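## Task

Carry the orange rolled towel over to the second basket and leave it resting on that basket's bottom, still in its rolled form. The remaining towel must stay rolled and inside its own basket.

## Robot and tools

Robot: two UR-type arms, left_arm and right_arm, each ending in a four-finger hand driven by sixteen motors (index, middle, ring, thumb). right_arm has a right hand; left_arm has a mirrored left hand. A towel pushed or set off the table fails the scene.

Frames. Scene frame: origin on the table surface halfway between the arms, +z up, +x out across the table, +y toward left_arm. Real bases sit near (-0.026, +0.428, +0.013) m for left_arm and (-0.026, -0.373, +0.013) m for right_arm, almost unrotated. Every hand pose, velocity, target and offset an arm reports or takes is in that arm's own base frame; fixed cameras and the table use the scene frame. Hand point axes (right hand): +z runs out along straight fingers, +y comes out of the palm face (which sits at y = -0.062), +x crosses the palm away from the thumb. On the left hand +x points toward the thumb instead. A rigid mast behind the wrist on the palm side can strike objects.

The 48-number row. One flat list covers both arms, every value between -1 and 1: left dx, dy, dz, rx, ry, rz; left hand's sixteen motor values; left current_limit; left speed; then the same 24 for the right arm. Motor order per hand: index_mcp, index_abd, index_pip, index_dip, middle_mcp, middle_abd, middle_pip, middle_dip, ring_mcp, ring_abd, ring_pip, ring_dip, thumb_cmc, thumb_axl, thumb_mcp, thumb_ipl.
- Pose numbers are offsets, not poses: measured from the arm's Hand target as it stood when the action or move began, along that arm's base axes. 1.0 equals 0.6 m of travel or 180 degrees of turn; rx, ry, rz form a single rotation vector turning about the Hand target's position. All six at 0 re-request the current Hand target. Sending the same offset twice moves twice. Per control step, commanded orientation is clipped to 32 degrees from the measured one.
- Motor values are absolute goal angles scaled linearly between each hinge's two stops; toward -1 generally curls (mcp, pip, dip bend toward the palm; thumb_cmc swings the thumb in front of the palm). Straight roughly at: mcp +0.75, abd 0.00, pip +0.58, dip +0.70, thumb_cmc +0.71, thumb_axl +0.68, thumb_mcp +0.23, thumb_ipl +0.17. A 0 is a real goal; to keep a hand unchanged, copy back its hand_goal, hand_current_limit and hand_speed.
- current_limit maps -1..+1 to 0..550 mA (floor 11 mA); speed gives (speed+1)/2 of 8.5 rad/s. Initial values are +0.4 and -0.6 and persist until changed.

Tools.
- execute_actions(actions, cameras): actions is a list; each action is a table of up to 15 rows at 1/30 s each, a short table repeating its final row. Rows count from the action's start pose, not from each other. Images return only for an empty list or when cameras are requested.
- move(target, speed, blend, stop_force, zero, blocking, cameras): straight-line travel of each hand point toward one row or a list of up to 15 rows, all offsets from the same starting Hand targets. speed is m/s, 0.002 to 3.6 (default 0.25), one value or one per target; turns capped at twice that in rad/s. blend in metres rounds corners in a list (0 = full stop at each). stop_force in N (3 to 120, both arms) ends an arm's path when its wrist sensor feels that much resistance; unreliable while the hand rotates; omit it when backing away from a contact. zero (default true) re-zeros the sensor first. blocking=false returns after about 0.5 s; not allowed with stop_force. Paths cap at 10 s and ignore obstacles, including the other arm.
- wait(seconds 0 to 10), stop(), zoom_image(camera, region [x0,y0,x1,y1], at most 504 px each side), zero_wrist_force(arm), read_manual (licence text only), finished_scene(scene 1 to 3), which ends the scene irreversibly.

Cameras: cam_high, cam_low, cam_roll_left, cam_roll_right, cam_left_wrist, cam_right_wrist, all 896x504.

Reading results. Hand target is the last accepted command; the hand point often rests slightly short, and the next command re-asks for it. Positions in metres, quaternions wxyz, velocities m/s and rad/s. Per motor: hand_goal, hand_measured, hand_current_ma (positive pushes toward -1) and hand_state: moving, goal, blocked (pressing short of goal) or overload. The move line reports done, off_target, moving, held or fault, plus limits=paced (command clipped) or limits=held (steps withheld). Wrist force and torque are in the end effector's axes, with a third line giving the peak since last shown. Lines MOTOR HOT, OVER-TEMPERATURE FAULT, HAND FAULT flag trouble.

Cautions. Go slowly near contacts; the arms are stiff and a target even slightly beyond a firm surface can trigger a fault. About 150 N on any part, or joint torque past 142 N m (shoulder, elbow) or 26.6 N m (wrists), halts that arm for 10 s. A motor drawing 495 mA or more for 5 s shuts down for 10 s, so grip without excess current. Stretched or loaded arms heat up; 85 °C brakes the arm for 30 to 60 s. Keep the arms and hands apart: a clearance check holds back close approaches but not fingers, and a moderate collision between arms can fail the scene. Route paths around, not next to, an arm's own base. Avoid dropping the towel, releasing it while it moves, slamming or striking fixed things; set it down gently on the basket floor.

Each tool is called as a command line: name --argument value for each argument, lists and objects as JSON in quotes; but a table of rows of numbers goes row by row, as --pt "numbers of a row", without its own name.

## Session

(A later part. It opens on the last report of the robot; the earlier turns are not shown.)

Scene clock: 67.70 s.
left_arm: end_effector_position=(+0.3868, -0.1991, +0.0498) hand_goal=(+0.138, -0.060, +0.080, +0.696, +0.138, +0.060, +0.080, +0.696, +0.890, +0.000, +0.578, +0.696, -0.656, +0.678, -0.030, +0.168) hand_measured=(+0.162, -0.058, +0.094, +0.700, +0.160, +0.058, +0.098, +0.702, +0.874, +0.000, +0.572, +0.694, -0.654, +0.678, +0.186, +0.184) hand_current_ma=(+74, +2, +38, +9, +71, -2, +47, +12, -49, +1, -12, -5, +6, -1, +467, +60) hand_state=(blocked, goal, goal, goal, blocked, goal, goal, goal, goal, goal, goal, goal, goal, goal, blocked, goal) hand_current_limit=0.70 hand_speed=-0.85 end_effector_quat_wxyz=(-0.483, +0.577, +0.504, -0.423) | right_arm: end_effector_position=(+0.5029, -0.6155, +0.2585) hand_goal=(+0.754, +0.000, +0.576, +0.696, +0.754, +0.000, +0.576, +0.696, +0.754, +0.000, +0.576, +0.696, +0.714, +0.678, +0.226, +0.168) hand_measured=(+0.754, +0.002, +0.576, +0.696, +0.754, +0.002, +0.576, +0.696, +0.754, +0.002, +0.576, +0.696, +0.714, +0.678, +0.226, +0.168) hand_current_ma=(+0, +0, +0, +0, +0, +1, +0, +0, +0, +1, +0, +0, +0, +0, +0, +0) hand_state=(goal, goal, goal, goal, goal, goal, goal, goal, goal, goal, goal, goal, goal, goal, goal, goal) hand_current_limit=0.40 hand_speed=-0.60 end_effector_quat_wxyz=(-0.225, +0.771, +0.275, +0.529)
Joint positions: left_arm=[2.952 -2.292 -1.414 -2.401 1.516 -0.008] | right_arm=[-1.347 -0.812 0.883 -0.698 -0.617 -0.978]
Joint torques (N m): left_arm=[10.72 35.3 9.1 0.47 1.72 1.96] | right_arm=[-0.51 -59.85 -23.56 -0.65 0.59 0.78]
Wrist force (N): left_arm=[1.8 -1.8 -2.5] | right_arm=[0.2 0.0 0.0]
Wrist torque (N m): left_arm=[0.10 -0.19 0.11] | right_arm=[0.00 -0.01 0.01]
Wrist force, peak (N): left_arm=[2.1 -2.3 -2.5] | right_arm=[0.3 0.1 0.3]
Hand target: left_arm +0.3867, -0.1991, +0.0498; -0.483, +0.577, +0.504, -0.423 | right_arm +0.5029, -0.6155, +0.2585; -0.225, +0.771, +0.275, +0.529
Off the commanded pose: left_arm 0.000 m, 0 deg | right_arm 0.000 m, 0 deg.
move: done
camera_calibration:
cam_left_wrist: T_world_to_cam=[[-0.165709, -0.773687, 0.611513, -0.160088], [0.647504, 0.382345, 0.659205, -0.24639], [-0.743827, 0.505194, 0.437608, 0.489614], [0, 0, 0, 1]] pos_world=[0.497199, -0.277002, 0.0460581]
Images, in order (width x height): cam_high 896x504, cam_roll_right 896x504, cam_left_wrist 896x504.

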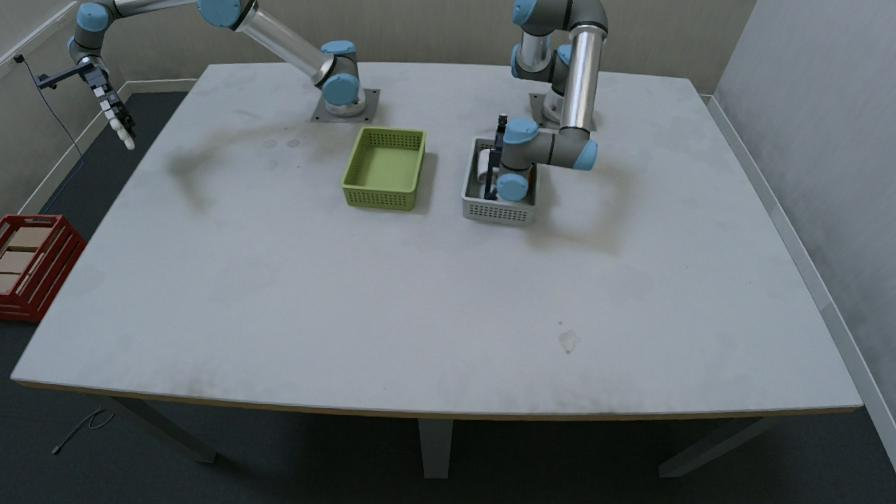

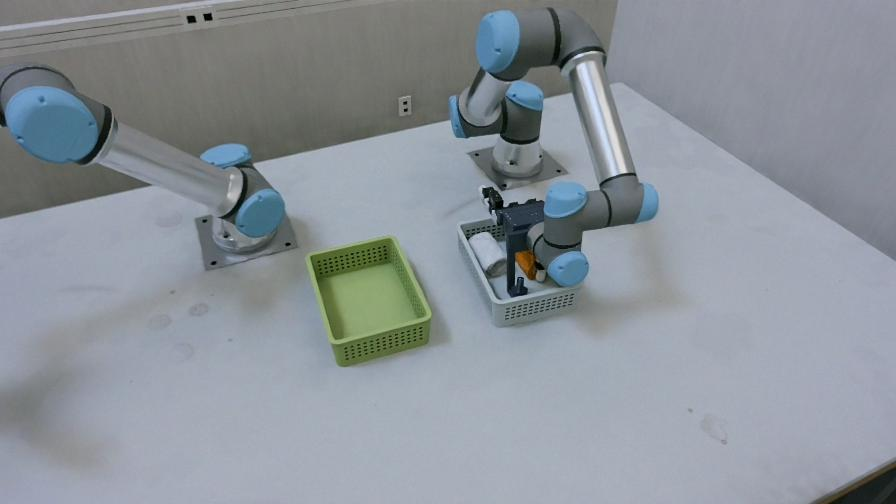

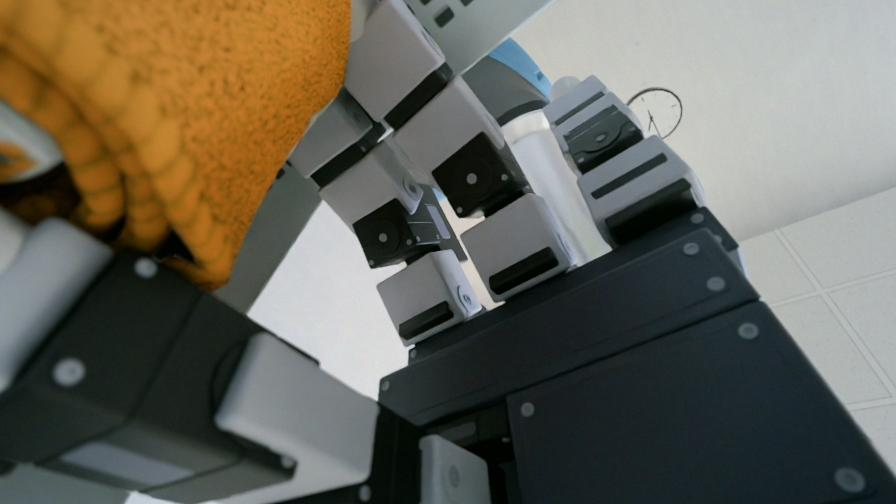

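move --target '[0,0,0.05,0,0,0,0.137,-0.06,0.08,0.696,0.137,0.06,0.08,0.696,0.89,0,0.577,0.696,-0.657,0.678,-0.03,0.168,0.7,-0.85,0,0,0,0,0,0,0.754,0,0.576,0.696,0.754,0,0.576,0.696,0.754,0,0.576,0.696,0.714,0.678,0.226,0.168,0.4,-0.6]' --speed 0.05 --cameras '["cam_roll_right","cam_left_wrist","cam_high"]'

zoom_image --camera "cam_roll_right" --region '[430, 140, 610, 320]'

Scene clock: 69.17 s.
left_arm: end_effector_position=(+0.3867, -0.1991, +0.0796) hand_goal=(+0.138, -0.060, +0.080, +0.696, +0.138, +0.060, +0.080, +0.696, +0.890, +0.000, +0.578, +0.696, -0.656, +0.678, -0.030, +0.168) hand_measured=(+0.164, -0.058, +0.098, +0.704, +0.164, +0.058, +0.102, +0.704, +0.874, +0.000, +0.572, +0.694, -0.654, +0.678, +0.156, +0.184) hand_current_ma=(+86, +2, +48, +17, +86, -2, +62, +20, -49, +1, -12, -5, +6, -1, +468, +64) hand_state=(blocked, goal, goal, goal, blocked, goal, blocked, goal, goal, goal, goal, goal, goal, goal, blocked, goal) hand_current_limit=0.70 hand_speed=-0.85 end_effector_quat_wxyz=(-0.483, +0.577, +0.504, -0.423) | right_arm: end_effector_position=(+0.5029, -0.6155, +0.2585) hand_goal=(+0.754, +0.000, +0.576, +0.696, +0.754, +0.000, +0.576, +0.696, +0.754, +0.000, +0.576, +0.696, +0.714, +0.678, +0.226, +0.168) hand_measured=(+0.754, +0.002, +0.576, +0.696, +0.754, +0.002, +0.576, +0.696, +0.754, +0.002, +0.576, +0.696, +0.714, +0.678, +0.226, +0.168) hand_current_ma=(+0, +0, +0, +0, +0, +1, +0, +0, +0, +1, +0, +0, +0, +0, +0, +0) hand_state=(goal, goal, goal, goal, goal, goal, goal, goal, goal, goal, goal, goal, goal, goal, goal, goal) hand_current_limit=0.40 hand_speed=-0.60 end_effector_quat_wxyz=(-0.225, +0.771, +0.275, +0.529)
Joint positions: left_arm=[2.952 -2.256 -1.391 -2.46 1.516 -0.008] | right_arm=[-1.347 -0.812 0.883 -0.698 -0.617 -0.978]
Joint torques (N m): left_arm=[8.94 48.4 20.05 -4.34 0.66 0.95] | right_arm=[0.08 -59.89 -23.73 -0.65 0.55 0.7]
Wrist force (N): left_arm=[1.9 -0.1 -1.6] | right_arm=[0.0 0.0 0.2]
Wrist torque (N m): left_arm=[0.19 -0.21 0.10] | right_arm=[-0.01 0.00 0.00]
Wrist force, peak (N): left_arm=[1.8 -2.5 -2.4] | right_arm=[0.4 0.1 -0.1]
Hand target: left_arm +0.3867, -0.1991, +0.0798; -0.483, +0.577, +0.504, -0.423 | right_arm +0.5029, -0.6155, +0.2585; -0.225, +0.771, +0.275, +0.529
Off the commanded pose: left_arm 0.000 m, 0 deg | right_arm 0.000 m, 0 deg.
move: done
camera_calibration:
cam_left_wrist: T_world_to_cam=[[-0.165709, -0.773687, 0.611513, -0.178311], [0.647504, 0.382345, 0.659205, -0.266034], [-0.743827, 0.505194, 0.437608, 0.476573], [0, 0, 0, 1]] pos_world=[0.497199, -0.277002, 0.0758581]
Images, in order (width x height): cam_high 896x504, cam_roll_right 896x504, cam_left_wrist 896x504.

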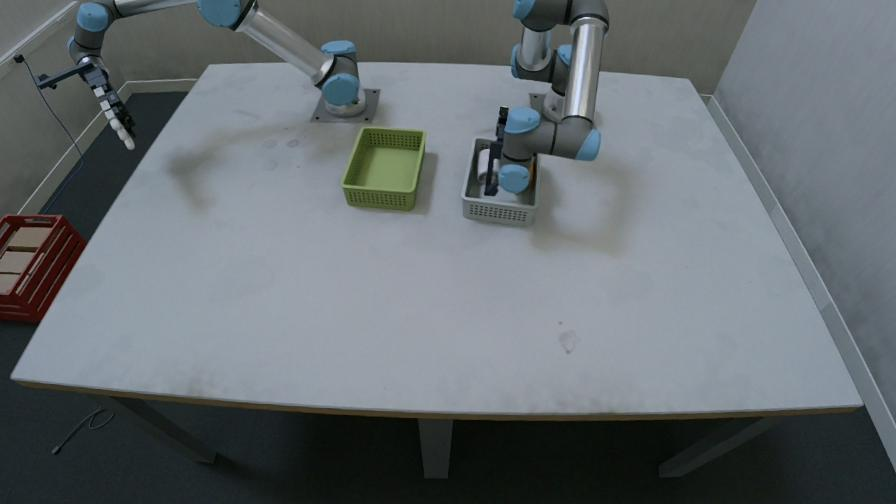

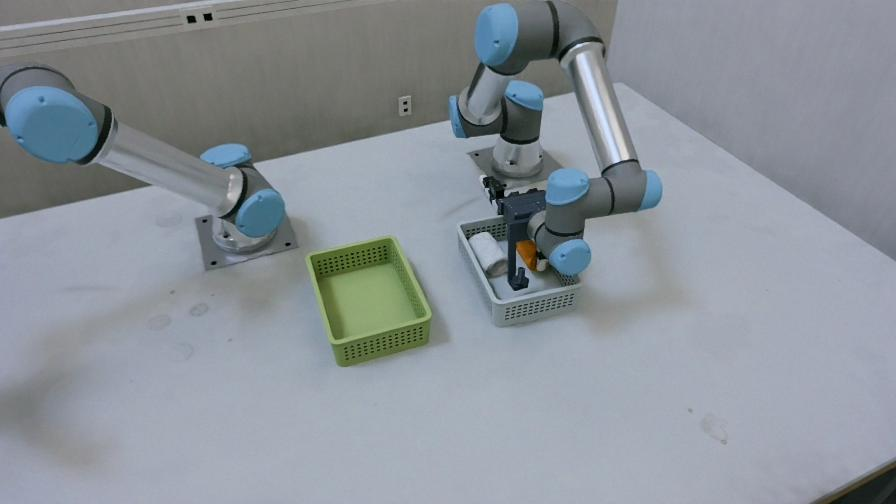

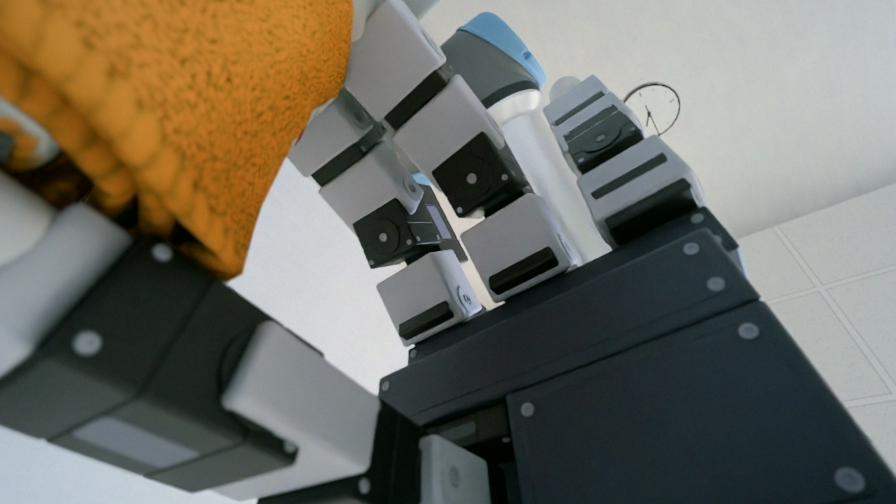

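Scaled by 2.800 from the camera's 896x504 image, which has a finer 1280x720 frame.

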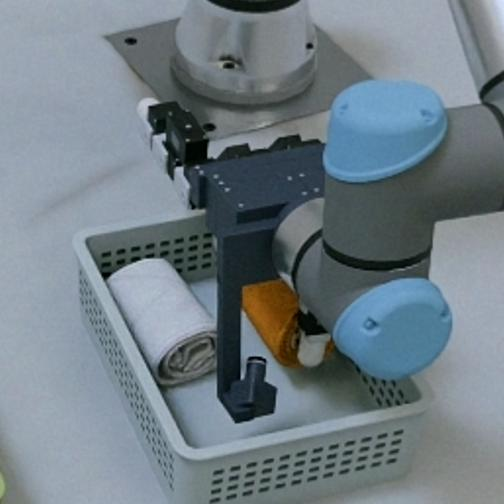

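move --target '[0,0,0.19,0,0,0,0.137,-0.06,0.08,0.696,0.137,0.06,0.08,0.696,0.89,0,0.577,0.696,-0.657,0.678,-0.03,0.168,0.7,-0.85,0,0,0,0,0,0,0.754,0,0.576,0.696,0.754,0,0.576,0.696,0.754,0,0.576,0.696,0.714,0.678,0.226,0.168,0.4,-0.6]' --speed 0.1 --cameras '["cam_roll_right","cam_roll_left","cam_high","cam_low"]'

zoom_image --camera "cam_roll_right" --region '[280, 200, 460, 380]'

zoom_image --camera "cam_high" --region '[320, 90, 460, 230]'

zoom_image --camera "cam_roll_left" --region '[300, 160, 460, 320]'

zoom_image --camera "cam_low" --region '[400, 60, 620, 280]'

Scene clock: 71.37 s.
left_arm: end_effector_position=(+0.3867, -0.1991, +0.1937) hand_goal=(+0.138, -0.060, +0.080, +0.696, +0.138, +0.060, +0.080, +0.696, +0.890, +0.000, +0.578, +0.696, -0.656, +0.678, -0.030, +0.168) hand_measured=(+0.164, -0.058, +0.098, +0.704, +0.164, +0.058, +0.102, +0.704, +0.874, +0.000, +0.572, +0.694, -0.654, +0.678, +0.156, +0.184) hand_current_ma=(+86, +2, +48, +17, +86, -2, +62, +20, -49, +1, -12, -5, +6, -1, +468, +64) hand_state=(blocked, goal, goal, goal, blocked, goal, blocked, goal, goal, goal, goal, goal, goal, goal, blocked, goal) hand_current_limit=0.70 hand_speed=-0.85 end_effector_quat_wxyz=(-0.483, +0.577, +0.504, -0.423) | right_arm: end_effector_position=(+0.5029, -0.6155, +0.2585) hand_goal=(+0.754, +0.000, +0.576, +0.696, +0.754, +0.000, +0.576, +0.696, +0.754, +0.000, +0.576, +0.696, +0.714, +0.678, +0.226, +0.168) hand_measured=(+0.754, +0.002, +0.576, +0.696, +0.754, +0.002, +0.576, +0.696, +0.754, +0.002, +0.576, +0.696, +0.714, +0.678, +0.226, +0.168) hand_current_ma=(+0, +0, +0, +0, +0, +1, +0, +0, +0, +1, +0, +0, +0, +0, +0, +0) hand_state=(goal, goal, goal, goal, goal, goal, goal, goal, goal, goal, goal, goal, goal, goal, goal, goal) hand_current_limit=0.40 hand_speed=-0.60 end_effector_quat_wxyz=(-0.225, +0.771, +0.275, +0.529)
Joint positions: left_arm=[2.952 -2.152 -1.253 -2.702 1.515 -0.008] | right_arm=[-1.347 -0.812 0.883 -0.698 -0.617 -0.978]
Joint torques (N m): left_arm=[9.25 45.38 23.93 -4.24 -0.91 -1.78] | right_arm=[0.1 -60.16 -23.55 -0.66 0.62 0.7]
Wrist force (N): left_arm=[1.8 -0.1 -1.4] | right_arm=[0.3 0.1 0.2]
Wrist torque (N m): left_arm=[0.17 -0.19 0.13] | right_arm=[0.01 -0.04 0.03]
Wrist force, peak (N): left_arm=[2.1 -0.7 -1.8] | right_arm=[0.3 -0.1 0.1]
Hand target: left_arm +0.3867, -0.1991, +0.1938; -0.483, +0.577, +0.504, -0.423 | right_arm +0.5029, -0.6155, +0.2585; -0.225, +0.771, +0.275, +0.529
Off the commanded pose: left_arm 0.000 m, 0 deg | right_arm 0.000 m, 0 deg.
move: done
Images, in order (width x height): cam_high 896x504, cam_low 896x504, cam_roll_left 896x504, cam_roll_right 896x504.

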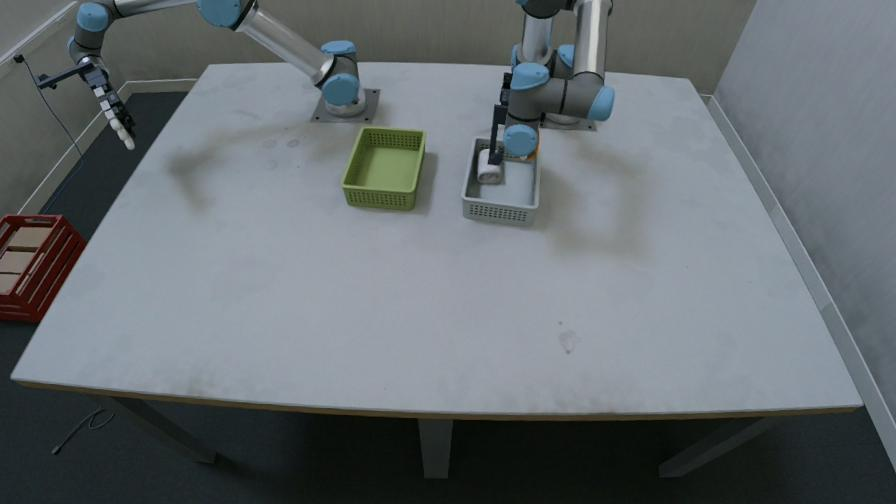

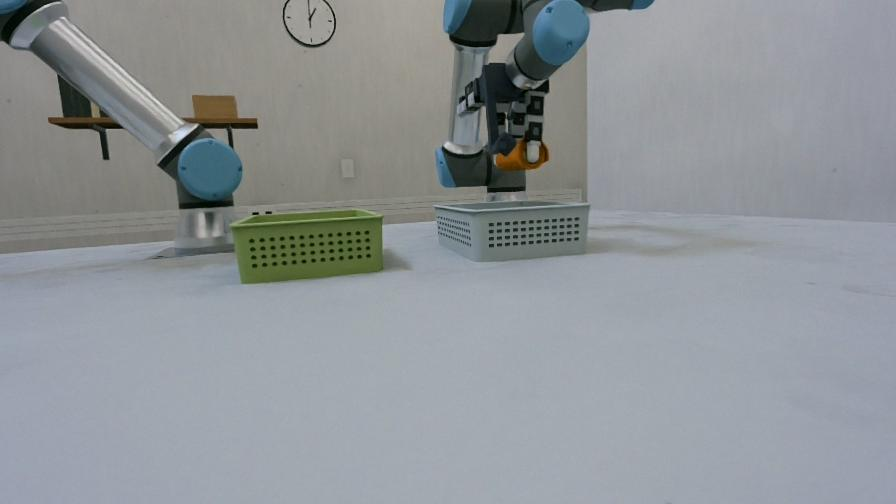

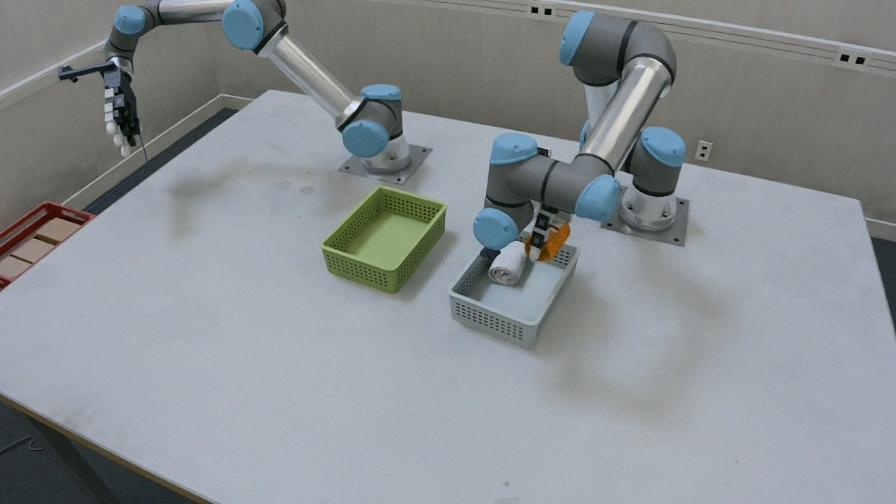

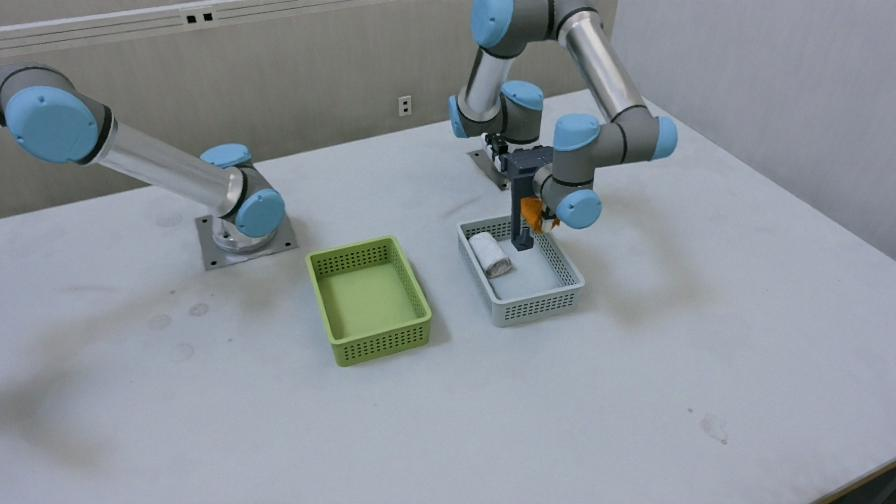

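Scaled by 2.800 from the camera's 896x504 image, which has a finer 1280x720 frame.

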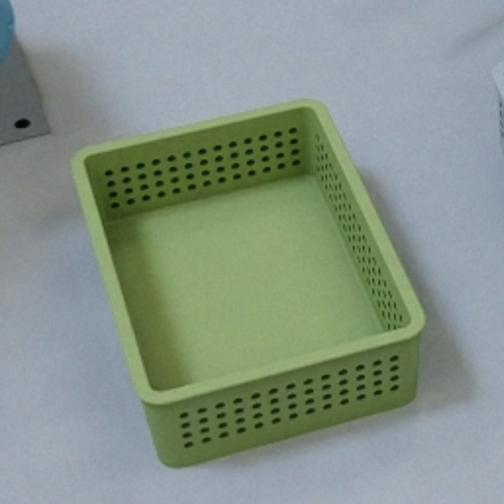

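Scaled by 3.600 from the camera's 896x504 image, which has a finer 1280x720 frame.

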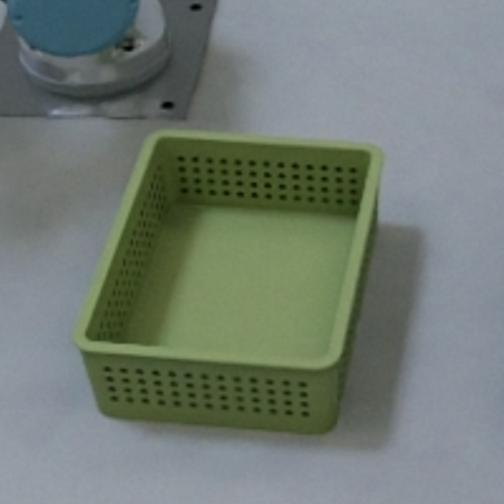

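Scaled by 3.150 from the camera's 896x504 image, which has a finer 1280x720 frame.

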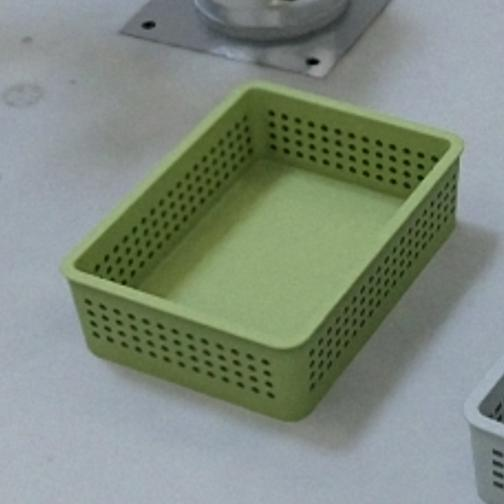

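Scaled by 2.291 from the camera's 896x504 image, which has a finer 1280x720 frame.

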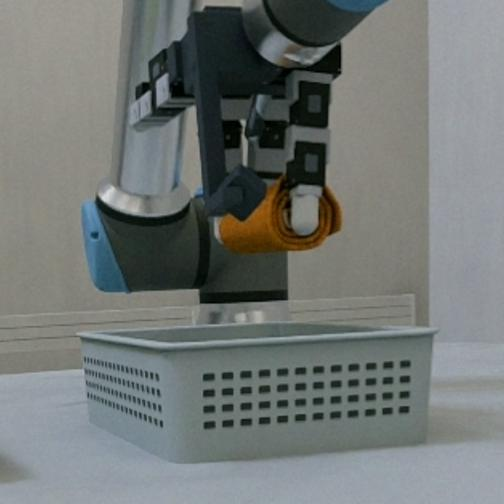

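move --target '[0,0,0,0,0,0,0.137,-0.06,0.08,0.696,0.137,0.06,0.08,0.696,0.89,0,0.577,0.696,-0.657,0.678,-0.03,0.168,0.7,-0.85,-0.217,0.911,0.0475,-0.155,0.365,-0.190,0.754,0,0.576,0.696,0.754,0,0.576,0.696,0.754,0,0.576,0.696,0.714,0.678,0.226,0.168,0.7,-0.6]' --speed 0.25 --cameras '["cam_roll_right","cam_roll_left","cam_high"]'

Scene clock: 78.07 s.
left_arm: end_effector_position=(+0.3867, -0.1991, +0.1938) hand_goal=(+0.138, -0.060, +0.080, +0.696, +0.138, +0.060, +0.080, +0.696, +0.890, +0.000, +0.578, +0.696, -0.656, +0.678, -0.030, +0.168) hand_measured=(+0.164, -0.058, +0.098, +0.704, +0.164, +0.058, +0.102, +0.704, +0.874, +0.000, +0.572, +0.694, -0.654, +0.678, +0.156, +0.184) hand_current_ma=(+86, +2, +48, +17, +86, -2, +62, +20, -49, +1, -12, -5, +6, -1, +467, +64) hand_state=(blocked, goal, goal, goal, blocked, goal, blocked, goal, goal, goal, goal, goal, goal, goal, blocked, goal) hand_current_limit=0.70 hand_speed=-0.85 end_effector_quat_wxyz=(-0.483, +0.577, +0.504, -0.423) | right_arm: end_effector_position=(+0.3727, -0.0690, +0.2870) hand_goal=(+0.754, +0.000, +0.576, +0.696, +0.754, +0.000, +0.576, +0.696, +0.754, +0.000, +0.576, +0.696, +0.714, +0.678, +0.226, +0.168) hand_measured=(+0.754, +0.002, +0.576, +0.696, +0.754, +0.002, +0.576, +0.696, +0.754, +0.002, +0.576, +0.696, +0.714, +0.678, +0.224, +0.168) hand_current_ma=(+0, +1, +0, +0, +0, +1, +0, +0, +0, +1, +0, +0, +0, +0, -2, +0) hand_state=(goal, goal, goal, goal, goal, goal, goal, goal, goal, goal, goal, goal, goal, goal, goal, goal) hand_current_limit=0.70 hand_speed=-0.60 end_effector_quat_wxyz=(+0.000, +1.000, +0.000, +0.000)
Joint positions: left_arm=[2.952 -2.152 -1.252 -2.703 1.516 -0.008] | right_arm=[-0.303 -1.846 1.987 -1.712 -1.57 1.268]
Joint torques (N m): left_arm=[6 41.06 23.67 -3.99 2.68 -1.23] | right_arm=[5.66 -1.56 -32.38 -0.88 -3.34 1.16]
Wrist force (N): left_arm=[2.0 0.1 -1.3] | right_arm=[3.0 0.7 2.0]
Wrist torque (N m): left_arm=[0.18 -0.20 0.14] | right_arm=[-0.05 -0.11 0.17]
Wrist force, peak (N): left_arm=[2.1 -0.5 -1.8] | right_arm=[3.2 0.7 2.0]
Hand target: left_arm +0.3867, -0.1991, +0.1938; -0.483, +0.577, +0.504, -0.423 | right_arm +0.3727, -0.0689, +0.2870; +0.000, +1.000, +0.000, +0.000
Off the commanded pose: left_arm 0.000 m, 0 deg | right_arm 0.000 m, 0 deg.
move: done
Images, in order (width x height): cam_high 896x504, cam_roll_left 896x504, cam_roll_right 896x504.

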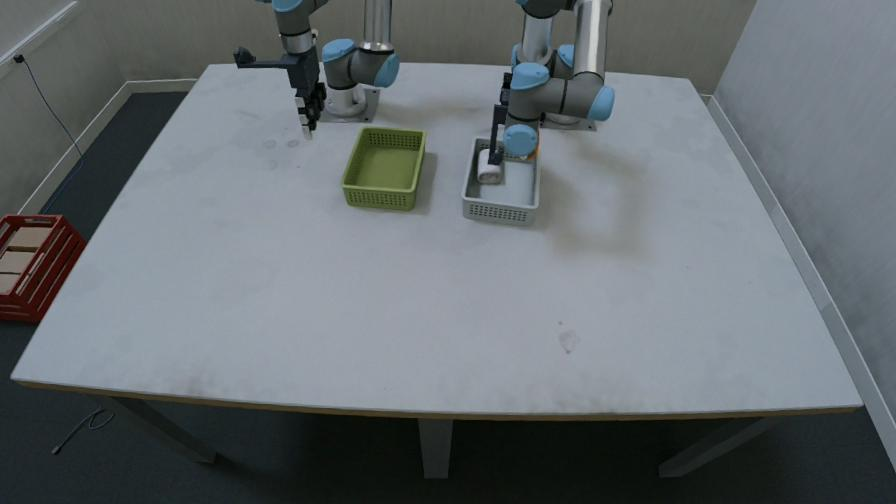

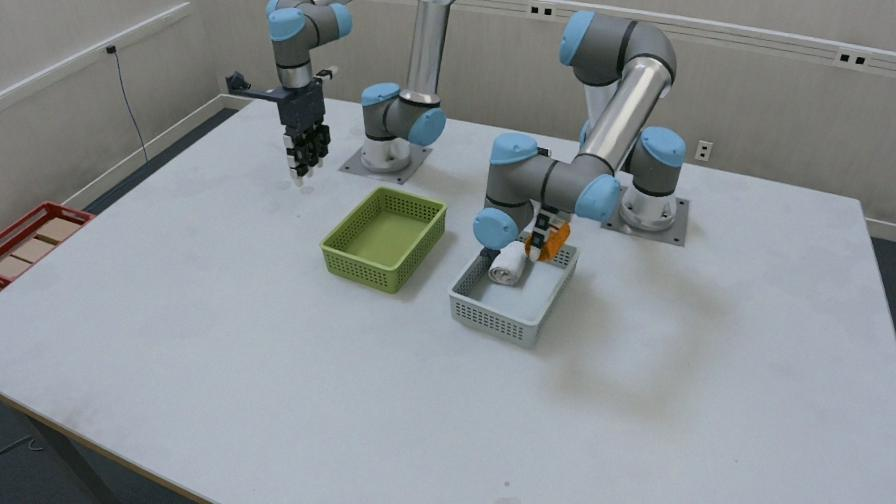

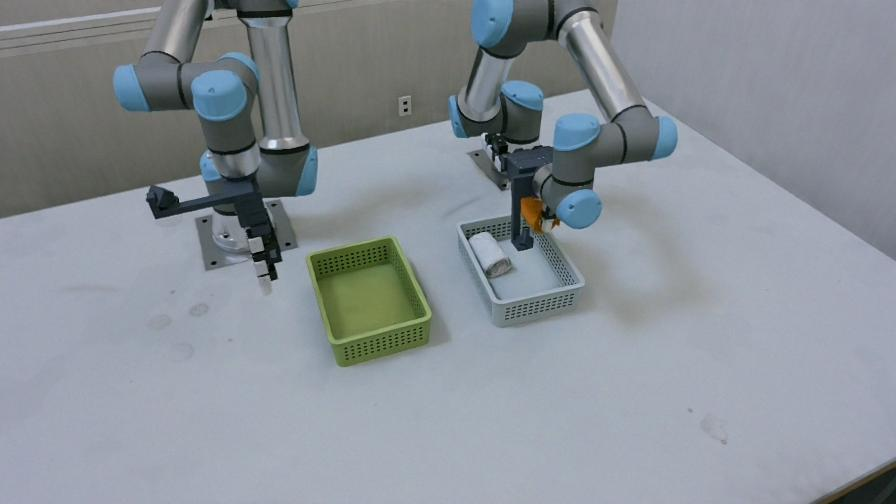

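move --pt "0 0 0 0 0 0 0.137 -0.06 0.08 0.696 0.137 0.06 0.08 0.696 0.89 0 0.577 0.696 -0.657 0.678 -0.03 0.168 0.7 -0.85 0 0 -0.2467 0 0 0 0.754 0 0.576 0.696 0.754 0 0.576 0.696 0.754 0 0.576 0.696 0.714 0.678 0.226 0.168 0.7 -0.6" --pt "0 0 0 0 0 0 0.137 -0.06 0.08 0.696 0.137 0.06 0.08 0.696 0.89 0 0.577 0.696 -0.657 0.678 -0.03 0.168 0.7 -0.85 0 0.09 -0.2467 0 0 0 0.754 0 0.576 0.696 0.754 0 0.576 0.696 0.754 0 0.576 0.696 0.714 0.678 0.226 0.168 0.7 -0.6" --speed '[0.15,0.08]' --cameras '["cam_roll_right","cam_roll_left","cam_high"]'

zoom_image --camera "cam_high" --region '[280, 80, 440, 230]'

Scene clock: 81.43 s.
left_arm: end_effector_position=(+0.3867, -0.1991, +0.1938) hand_goal=(+0.138, -0.060, +0.080, +0.696, +0.138, +0.060, +0.080, +0.696, +0.890, +0.000, +0.578, +0.696, -0.656, +0.678, -0.030, +0.168) hand_measured=(+0.164, -0.058, +0.098, +0.704, +0.164, +0.058, +0.102, +0.704, +0.874, +0.000, +0.572, +0.694, -0.654, +0.678, +0.156, +0.184) hand_current_ma=(+86, +2, +48, +17, +86, -2, +62, +20, -49, +1, -12, -5, +6, -1, +467, +64) hand_state=(blocked, goal, goal, goal, blocked, goal, blocked, goal, goal, goal, goal, goal, goal, goal, blocked, goal) hand_current_limit=0.70 hand_speed=-0.85 end_effector_quat_wxyz=(-0.483, +0.577, +0.504, -0.423) | right_arm: end_effector_position=(+0.3727, -0.0151, +0.1390) hand_goal=(+0.754, +0.000, +0.576, +0.696, +0.754, +0.000, +0.576, +0.696, +0.754, +0.000, +0.576, +0.696, +0.714, +0.678, +0.226, +0.168) hand_measured=(+0.754, +0.002, +0.576, +0.696, +0.754, +0.002, +0.576, +0.696, +0.754, +0.002, +0.576, +0.696, +0.714, +0.678, +0.224, +0.168) hand_current_ma=(+0, +1, +0, +0, +0, +1, +0, +0, +0, +1, +0, +0, +0, +0, -3, +0) hand_state=(goal, goal, goal, goal, goal, goal, goal, goal, goal, goal, goal, goal, goal, goal, goal, goal) hand_current_limit=0.70 hand_speed=-0.60 end_effector_quat_wxyz=(+0.000, +1.000, +0.000, +0.000)
Joint positions: left_arm=[2.952 -2.152 -1.252 -2.703 1.516 -0.008] | right_arm=[-0.164 -1.685 2.269 -2.155 -1.571 1.408]
Joint torques (N m): left_arm=[4.53 38.01 22.55 -3.86 2.65 -1.2] | right_arm=[6.91 -5.59 -28.43 -3.53 -3.29 1.11]
Wrist force (N): left_arm=[1.8 -0.1 -1.6] | right_arm=[2.6 1.3 2.0]
Wrist torque (N m): left_arm=[0.19 -0.18 0.13] | right_arm=[0.02 -0.06 0.13]
Wrist force, peak (N): left_arm=[2.0 -0.6 -1.6] | right_arm=[2.9 1.3 2.7]
Hand target: left_arm +0.3867, -0.1991, +0.1938; -0.483, +0.577, +0.504, -0.423 | right_arm +0.3727, -0.0149, +0.1390; +0.000, +1.000, +0.000, +0.000
Off the commanded pose: left_arm 0.000 m, 0 deg | right_arm 0.000 m, 0 deg.
move: done
Images, in order (width x height): cam_high 896x504, cam_roll_left 896x504, cam_roll_right 896x504.

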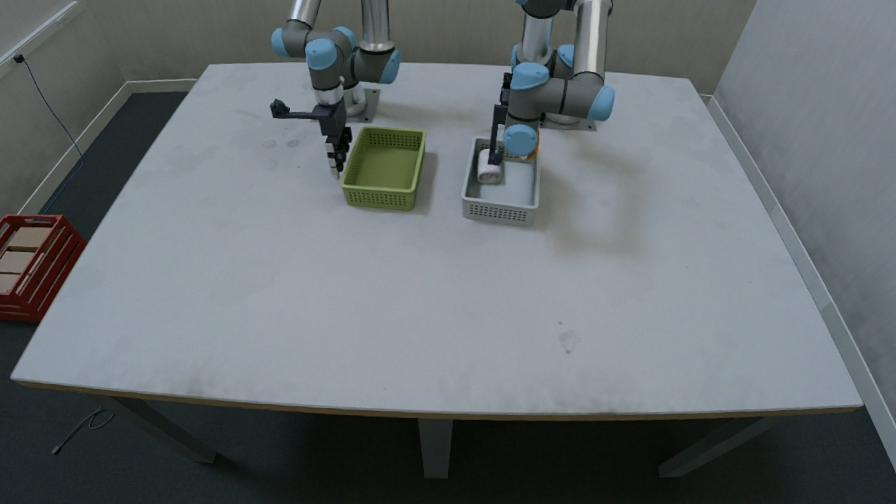

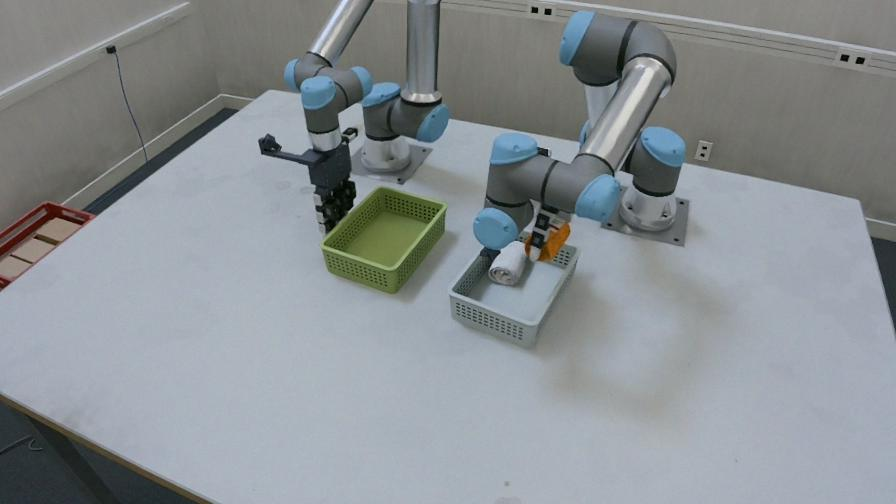

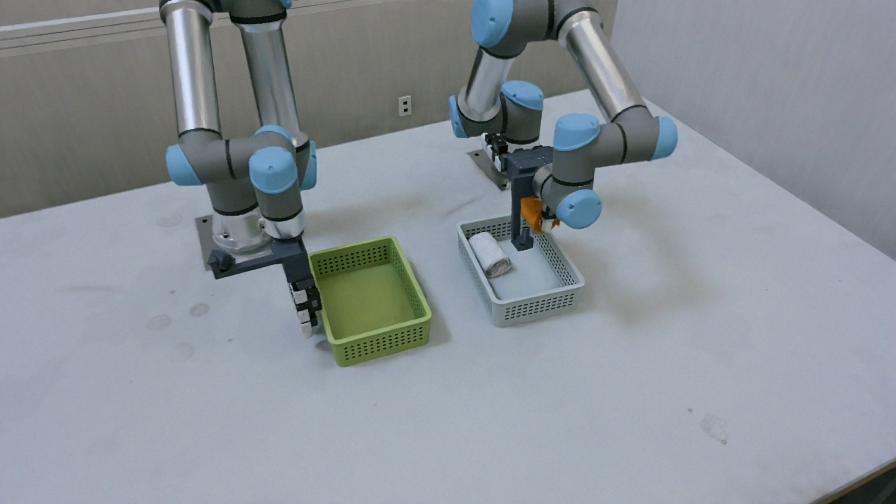

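Scaled by 3.150 from the camera's 896x504 image, which has a finer 1280x720 frame.

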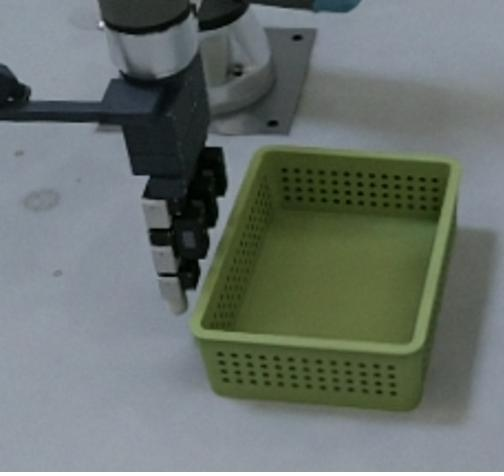

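move --target '[0,0,0,0,0,0,0.137,-0.06,0.08,0.696,0.137,0.06,0.08,0.696,0.89,0,0.577,0.696,-0.657,0.678,-0.03,0.168,0.7,-0.85,0,0.192,0,0,0,0,0.754,0,0.576,0.696,0.754,0,0.576,0.696,0.754,0,0.576,0.696,0.714,0.678,0.226,0.168,0.7,-0.6]' --speed '[0.05]' --cameras '["cam_roll_right","cam_roll_left","cam_high"]'

move --pt "0 0 0 0 0 0 0.137 -0.06 0.08 0.696 0.137 0.06 0.08 0.696 0.89 0 0.577 0.696 -0.657 0.678 -0.03 0.168 0.7 -0.85 0 -0.05 0 0 0 0 0.754 0 0.576 0.696 0.754 0 0.576 0.696 0.754 0 0.576 0.696 0.714 0.678 0.226 0.168 0.7 -0.6" --pt "0 0 0 0 0 0 0.137 -0.06 0.08 0.696 0.137 0.06 0.08 0.696 0.89 0 0.577 0.696 -0.657 0.678 -0.03 0.168 0.7 -0.85 0 -0.05 0.25 0 0 0 0.754 0 0.576 0.696 0.754 0 0.576 0.696 0.754 0 0.576 0.696 0.714 0.678 0.226 0.168 0.7 -0.6" --pt "0 0 0 0 0 0 0.137 -0.06 0.08 0.696 0.137 0.06 0.08 0.696 0.89 0 0.577 0.696 -0.657 0.678 -0.03 0.168 0.7 -0.85 -0.05 -0.6 0.3 0 0 0 0.754 0 0.576 0.696 0.754 0 0.576 0.696 0.754 0 0.576 0.696 0.714 0.678 0.226 0.168 0.7 -0.6" --speed '[0.1,0.2,0.3]' --blend '[0,0.05,0]' --cameras '["cam_roll_right","cam_roll_left","cam_high"]'

zoom_image --camera "cam_high" --region '[340, 80, 560, 230]'

zoom_image --camera "cam_roll_left" --region '[340, 160, 600, 350]'

Scene clock: 85.10 s.
left_arm: end_effector_position=(+0.3867, -0.1991, +0.1938) hand_goal=(+0.138, -0.060, +0.080, +0.696, +0.138, +0.060, +0.080, +0.696, +0.890, +0.000, +0.578, +0.696, -0.656, +0.678, -0.030, +0.168) hand_measured=(+0.164, -0.058, +0.098, +0.704, +0.164, +0.058, +0.102, +0.704, +0.874, +0.000, +0.572, +0.694, -0.654, +0.678, +0.156, +0.184) hand_current_ma=(+86, +2, +48, +17, +86, -2, +62, +20, -49, +1, -12, -5, +6, -1, +468, +64) hand_state=(blocked, goal, goal, goal, blocked, goal, blocked, goal, goal, goal, goal, goal, goal, goal, blocked, goal) hand_current_limit=0.70 hand_speed=-0.85 end_effector_quat_wxyz=(-0.483, +0.577, +0.504, -0.423) | right_arm: end_effector_position=(+0.3727, +0.1001, +0.1390) hand_goal=(+0.754, +0.000, +0.576, +0.696, +0.754, +0.000, +0.576, +0.696, +0.754, +0.000, +0.576, +0.696, +0.714, +0.678, +0.226, +0.168) hand_measured=(+0.750, +0.002, +0.576, +0.696, +0.748, +0.002, +0.576, +0.696, +0.746, +0.002, +0.574, +0.696, +0.714, +0.678, +0.224, +0.168) hand_current_ma=(-5, +1, +0, +0, -7, +1, +0, +0, -9, +0, -2, +0, +0, +0, -3, +0) hand_state=(goal, goal, goal, goal, goal, goal, goal, goal, goal, goal, goal, goal, goal, goal, goal, goal) hand_current_limit=0.70 hand_speed=-0.60 end_effector_quat_wxyz=(+0.000, +1.000, +0.000, +0.000)
Joint positions: left_arm=[2.952 -2.152 -1.252 -2.703 1.516 -0.008] | right_arm=[0.127 -1.593 2.185 -2.163 -1.571 1.699]
Joint torques (N m): left_arm=[2.48 35.68 23.82 -4 2.55 -1.12] | right_arm=[7.3 -9.86 -29.14 -3.49 -3.01 1.06]
Wrist force (N): left_arm=[2.0 -0.1 -1.5] | right_arm=[2.5 2.0 1.3]
Wrist torque (N m): left_arm=[0.18 -0.21 0.14] | right_arm=[-0.04 0.00 0.10]
Wrist force, peak (N): left_arm=[2.2 -0.7 -1.7] | right_arm=[2.8 2.5 2.2]
Hand target: left_arm +0.3867, -0.1991, +0.1938; -0.483, +0.577, +0.504, -0.423 | right_arm +0.3727, +0.1003, +0.1390; +0.000, +1.000, +0.000, +0.000
Off the commanded pose: left_arm 0.000 m, 0 deg | right_arm 0.000 m, 0 deg.
move: done
Images, in order (width x height): cam_high 896x504, cam_roll_left 896x504, cam_roll_right 896x504.

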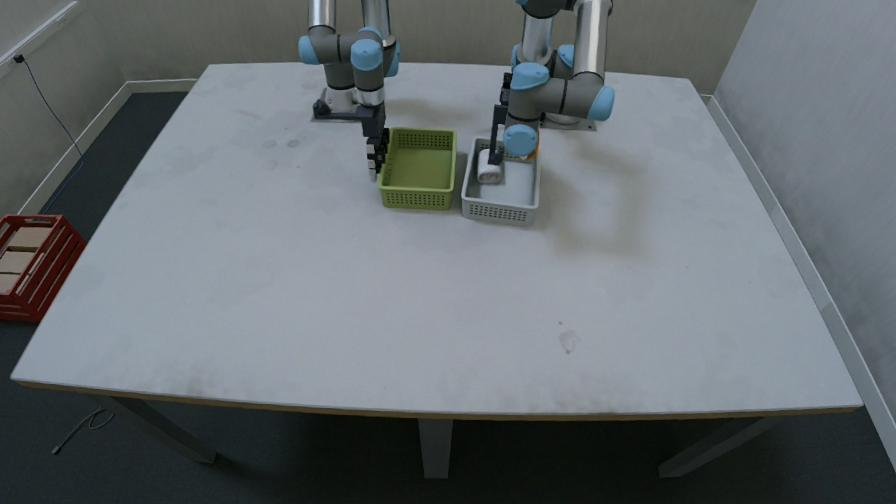

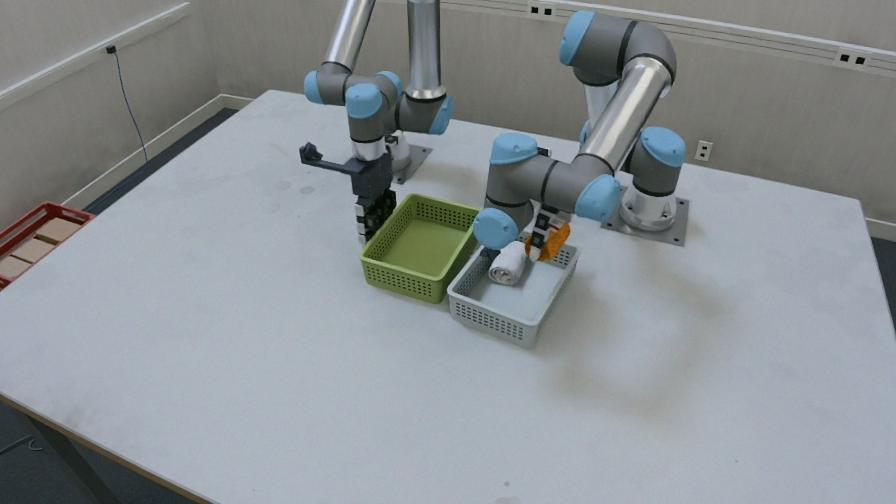

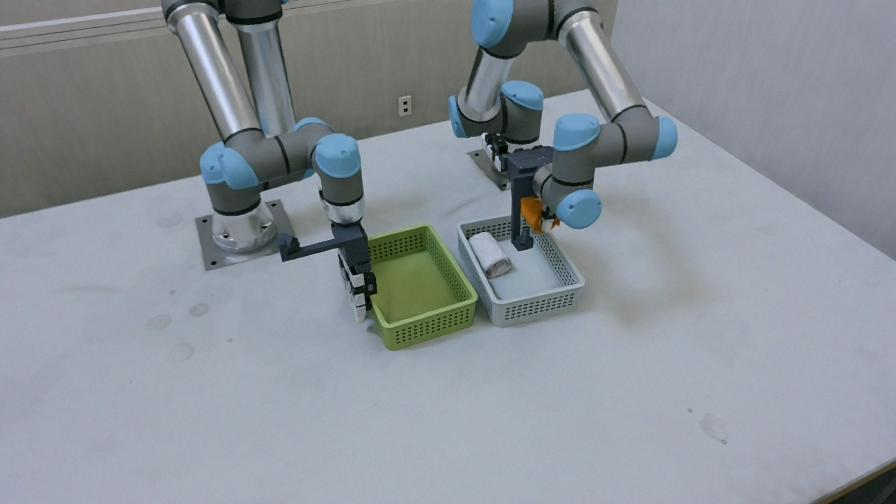

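Scene clock: 88.67 s.
left_arm: end_effector_position=(+0.3867, -0.1991, +0.1938) hand_goal=(+0.138, -0.060, +0.080, +0.696, +0.138, +0.060, +0.080, +0.696, +0.890, +0.000, +0.578, +0.696, -0.656, +0.678, -0.030, +0.168) hand_measured=(+0.164, -0.058, +0.098, +0.704, +0.164, +0.058, +0.102, +0.704, +0.874, +0.000, +0.572, +0.694, -0.654, +0.678, +0.156, +0.184) hand_current_ma=(+86, +2, +48, +17, +86, -2, +62, +20, -49, +1, -12, -5, +6, -1, +467, +64) hand_state=(blocked, goal, goal, goal, blocked, goal, blocked, goal, goal, goal, goal, goal, goal, goal, blocked, goal) hand_current_limit=0.70 hand_speed=-0.85 end_effector_quat_wxyz=(-0.483, +0.577, +0.504, -0.423) | right_arm: end_effector_position=(+0.3427, -0.2595, +0.3190) hand_goal=(+0.754, +0.000, +0.576, +0.696, +0.754, +0.000, +0.576, +0.696, +0.754, +0.000, +0.576, +0.696, +0.714, +0.678, +0.226, +0.168) hand_measured=(+0.750, +0.002, +0.576, +0.696, +0.750, +0.002, +0.576, +0.696, +0.750, +0.002, +0.574, +0.696, +0.714, +0.678, +0.224, +0.168) hand_current_ma=(-3, +1, +0, +0, -3, +1, +0, +0, -4, +0, -2, +0, +0, +0, -3, +0) hand_state=(goal, goal, goal, goal, goal, goal, goal, goal, goal, goal, goal, goal, goal, goal, goal, goal) hand_current_limit=0.70 hand_speed=-0.60 end_effector_quat_wxyz=(+0.000, +1.000, +0.000, +0.000)
Joint positions: left_arm=[2.952 -2.152 -1.252 -2.703 1.516 -0.008] | right_arm=[-0.781 -1.83 1.893 -1.634 -1.57 0.79]
Joint torques (N m): left_arm=[-0.03 35.21 24.27 -3.98 2.52 -0.78] | right_arm=[-7.22 -2.49 -32.95 -0.71 2.85 -2.06]
Wrist force (N): left_arm=[1.9 -0.5 -1.6] | right_arm=[2.6 0.7 1.9]
Wrist torque (N m): left_arm=[0.17 -0.19 0.13] | right_arm=[-0.02 -0.05 0.26]
Wrist force, peak (N): left_arm=[2.0 -0.7 -1.6] | right_arm=[2.7 1.1 3.0]
Hand target: left_arm +0.3867, -0.1991, +0.1938; -0.483, +0.577, +0.504, -0.423 | right_arm +0.3427, -0.2597, +0.3190; +0.000, +1.000, +0.000, +0.000
Off the commanded pose: left_arm 0.000 m, 0 deg | right_arm 0.000 m, 0 deg.
move: done
Images, in order (width x height): cam_high 896x504, cam_roll_left 896x504, cam_roll_right 896x504.

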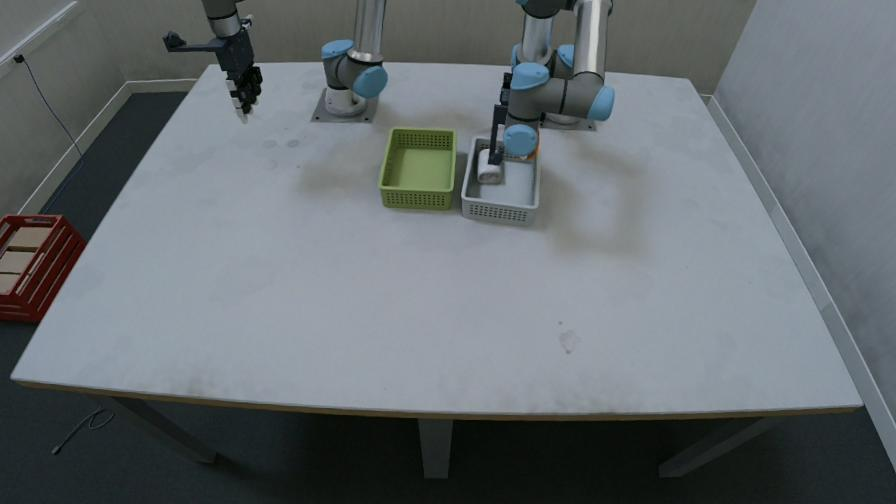

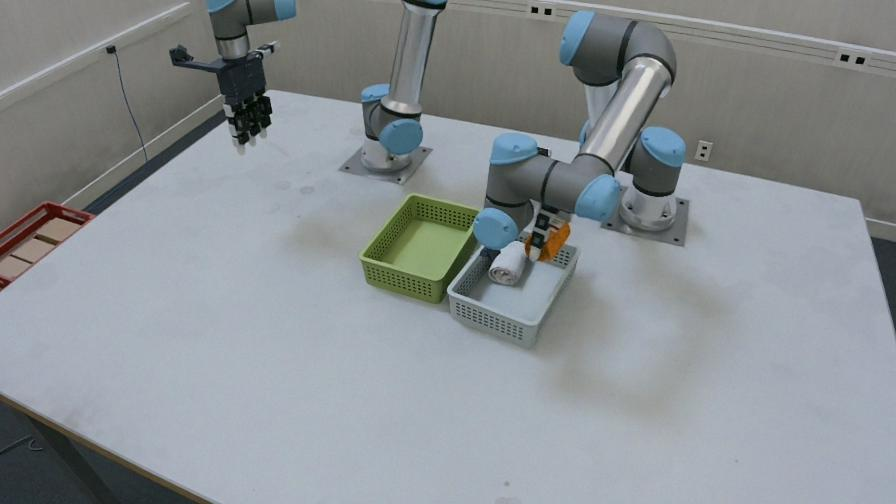

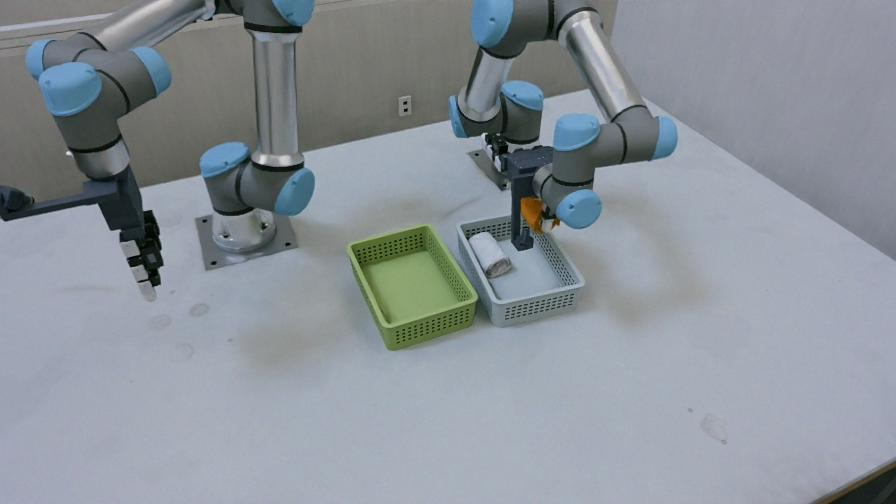

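Scaled by 2.291 from the camera's 896x504 image, which has a finer 1280x720 frame.

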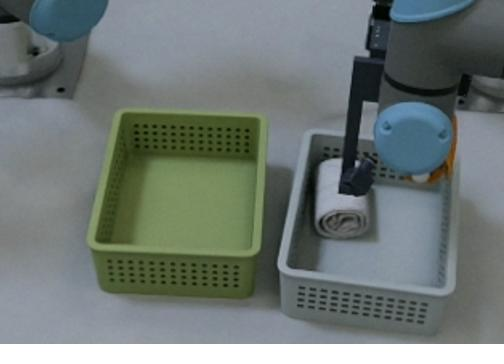

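Scaled by 1.938 from the camera's 896x504 image, which has a finer 1280x720 frame.

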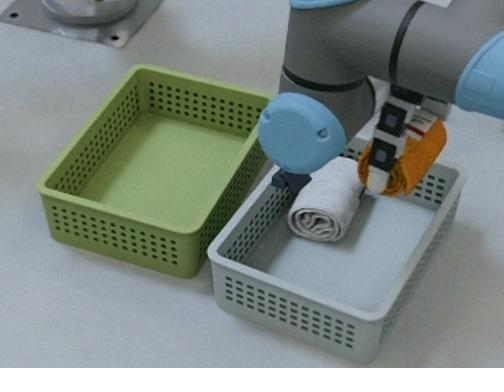

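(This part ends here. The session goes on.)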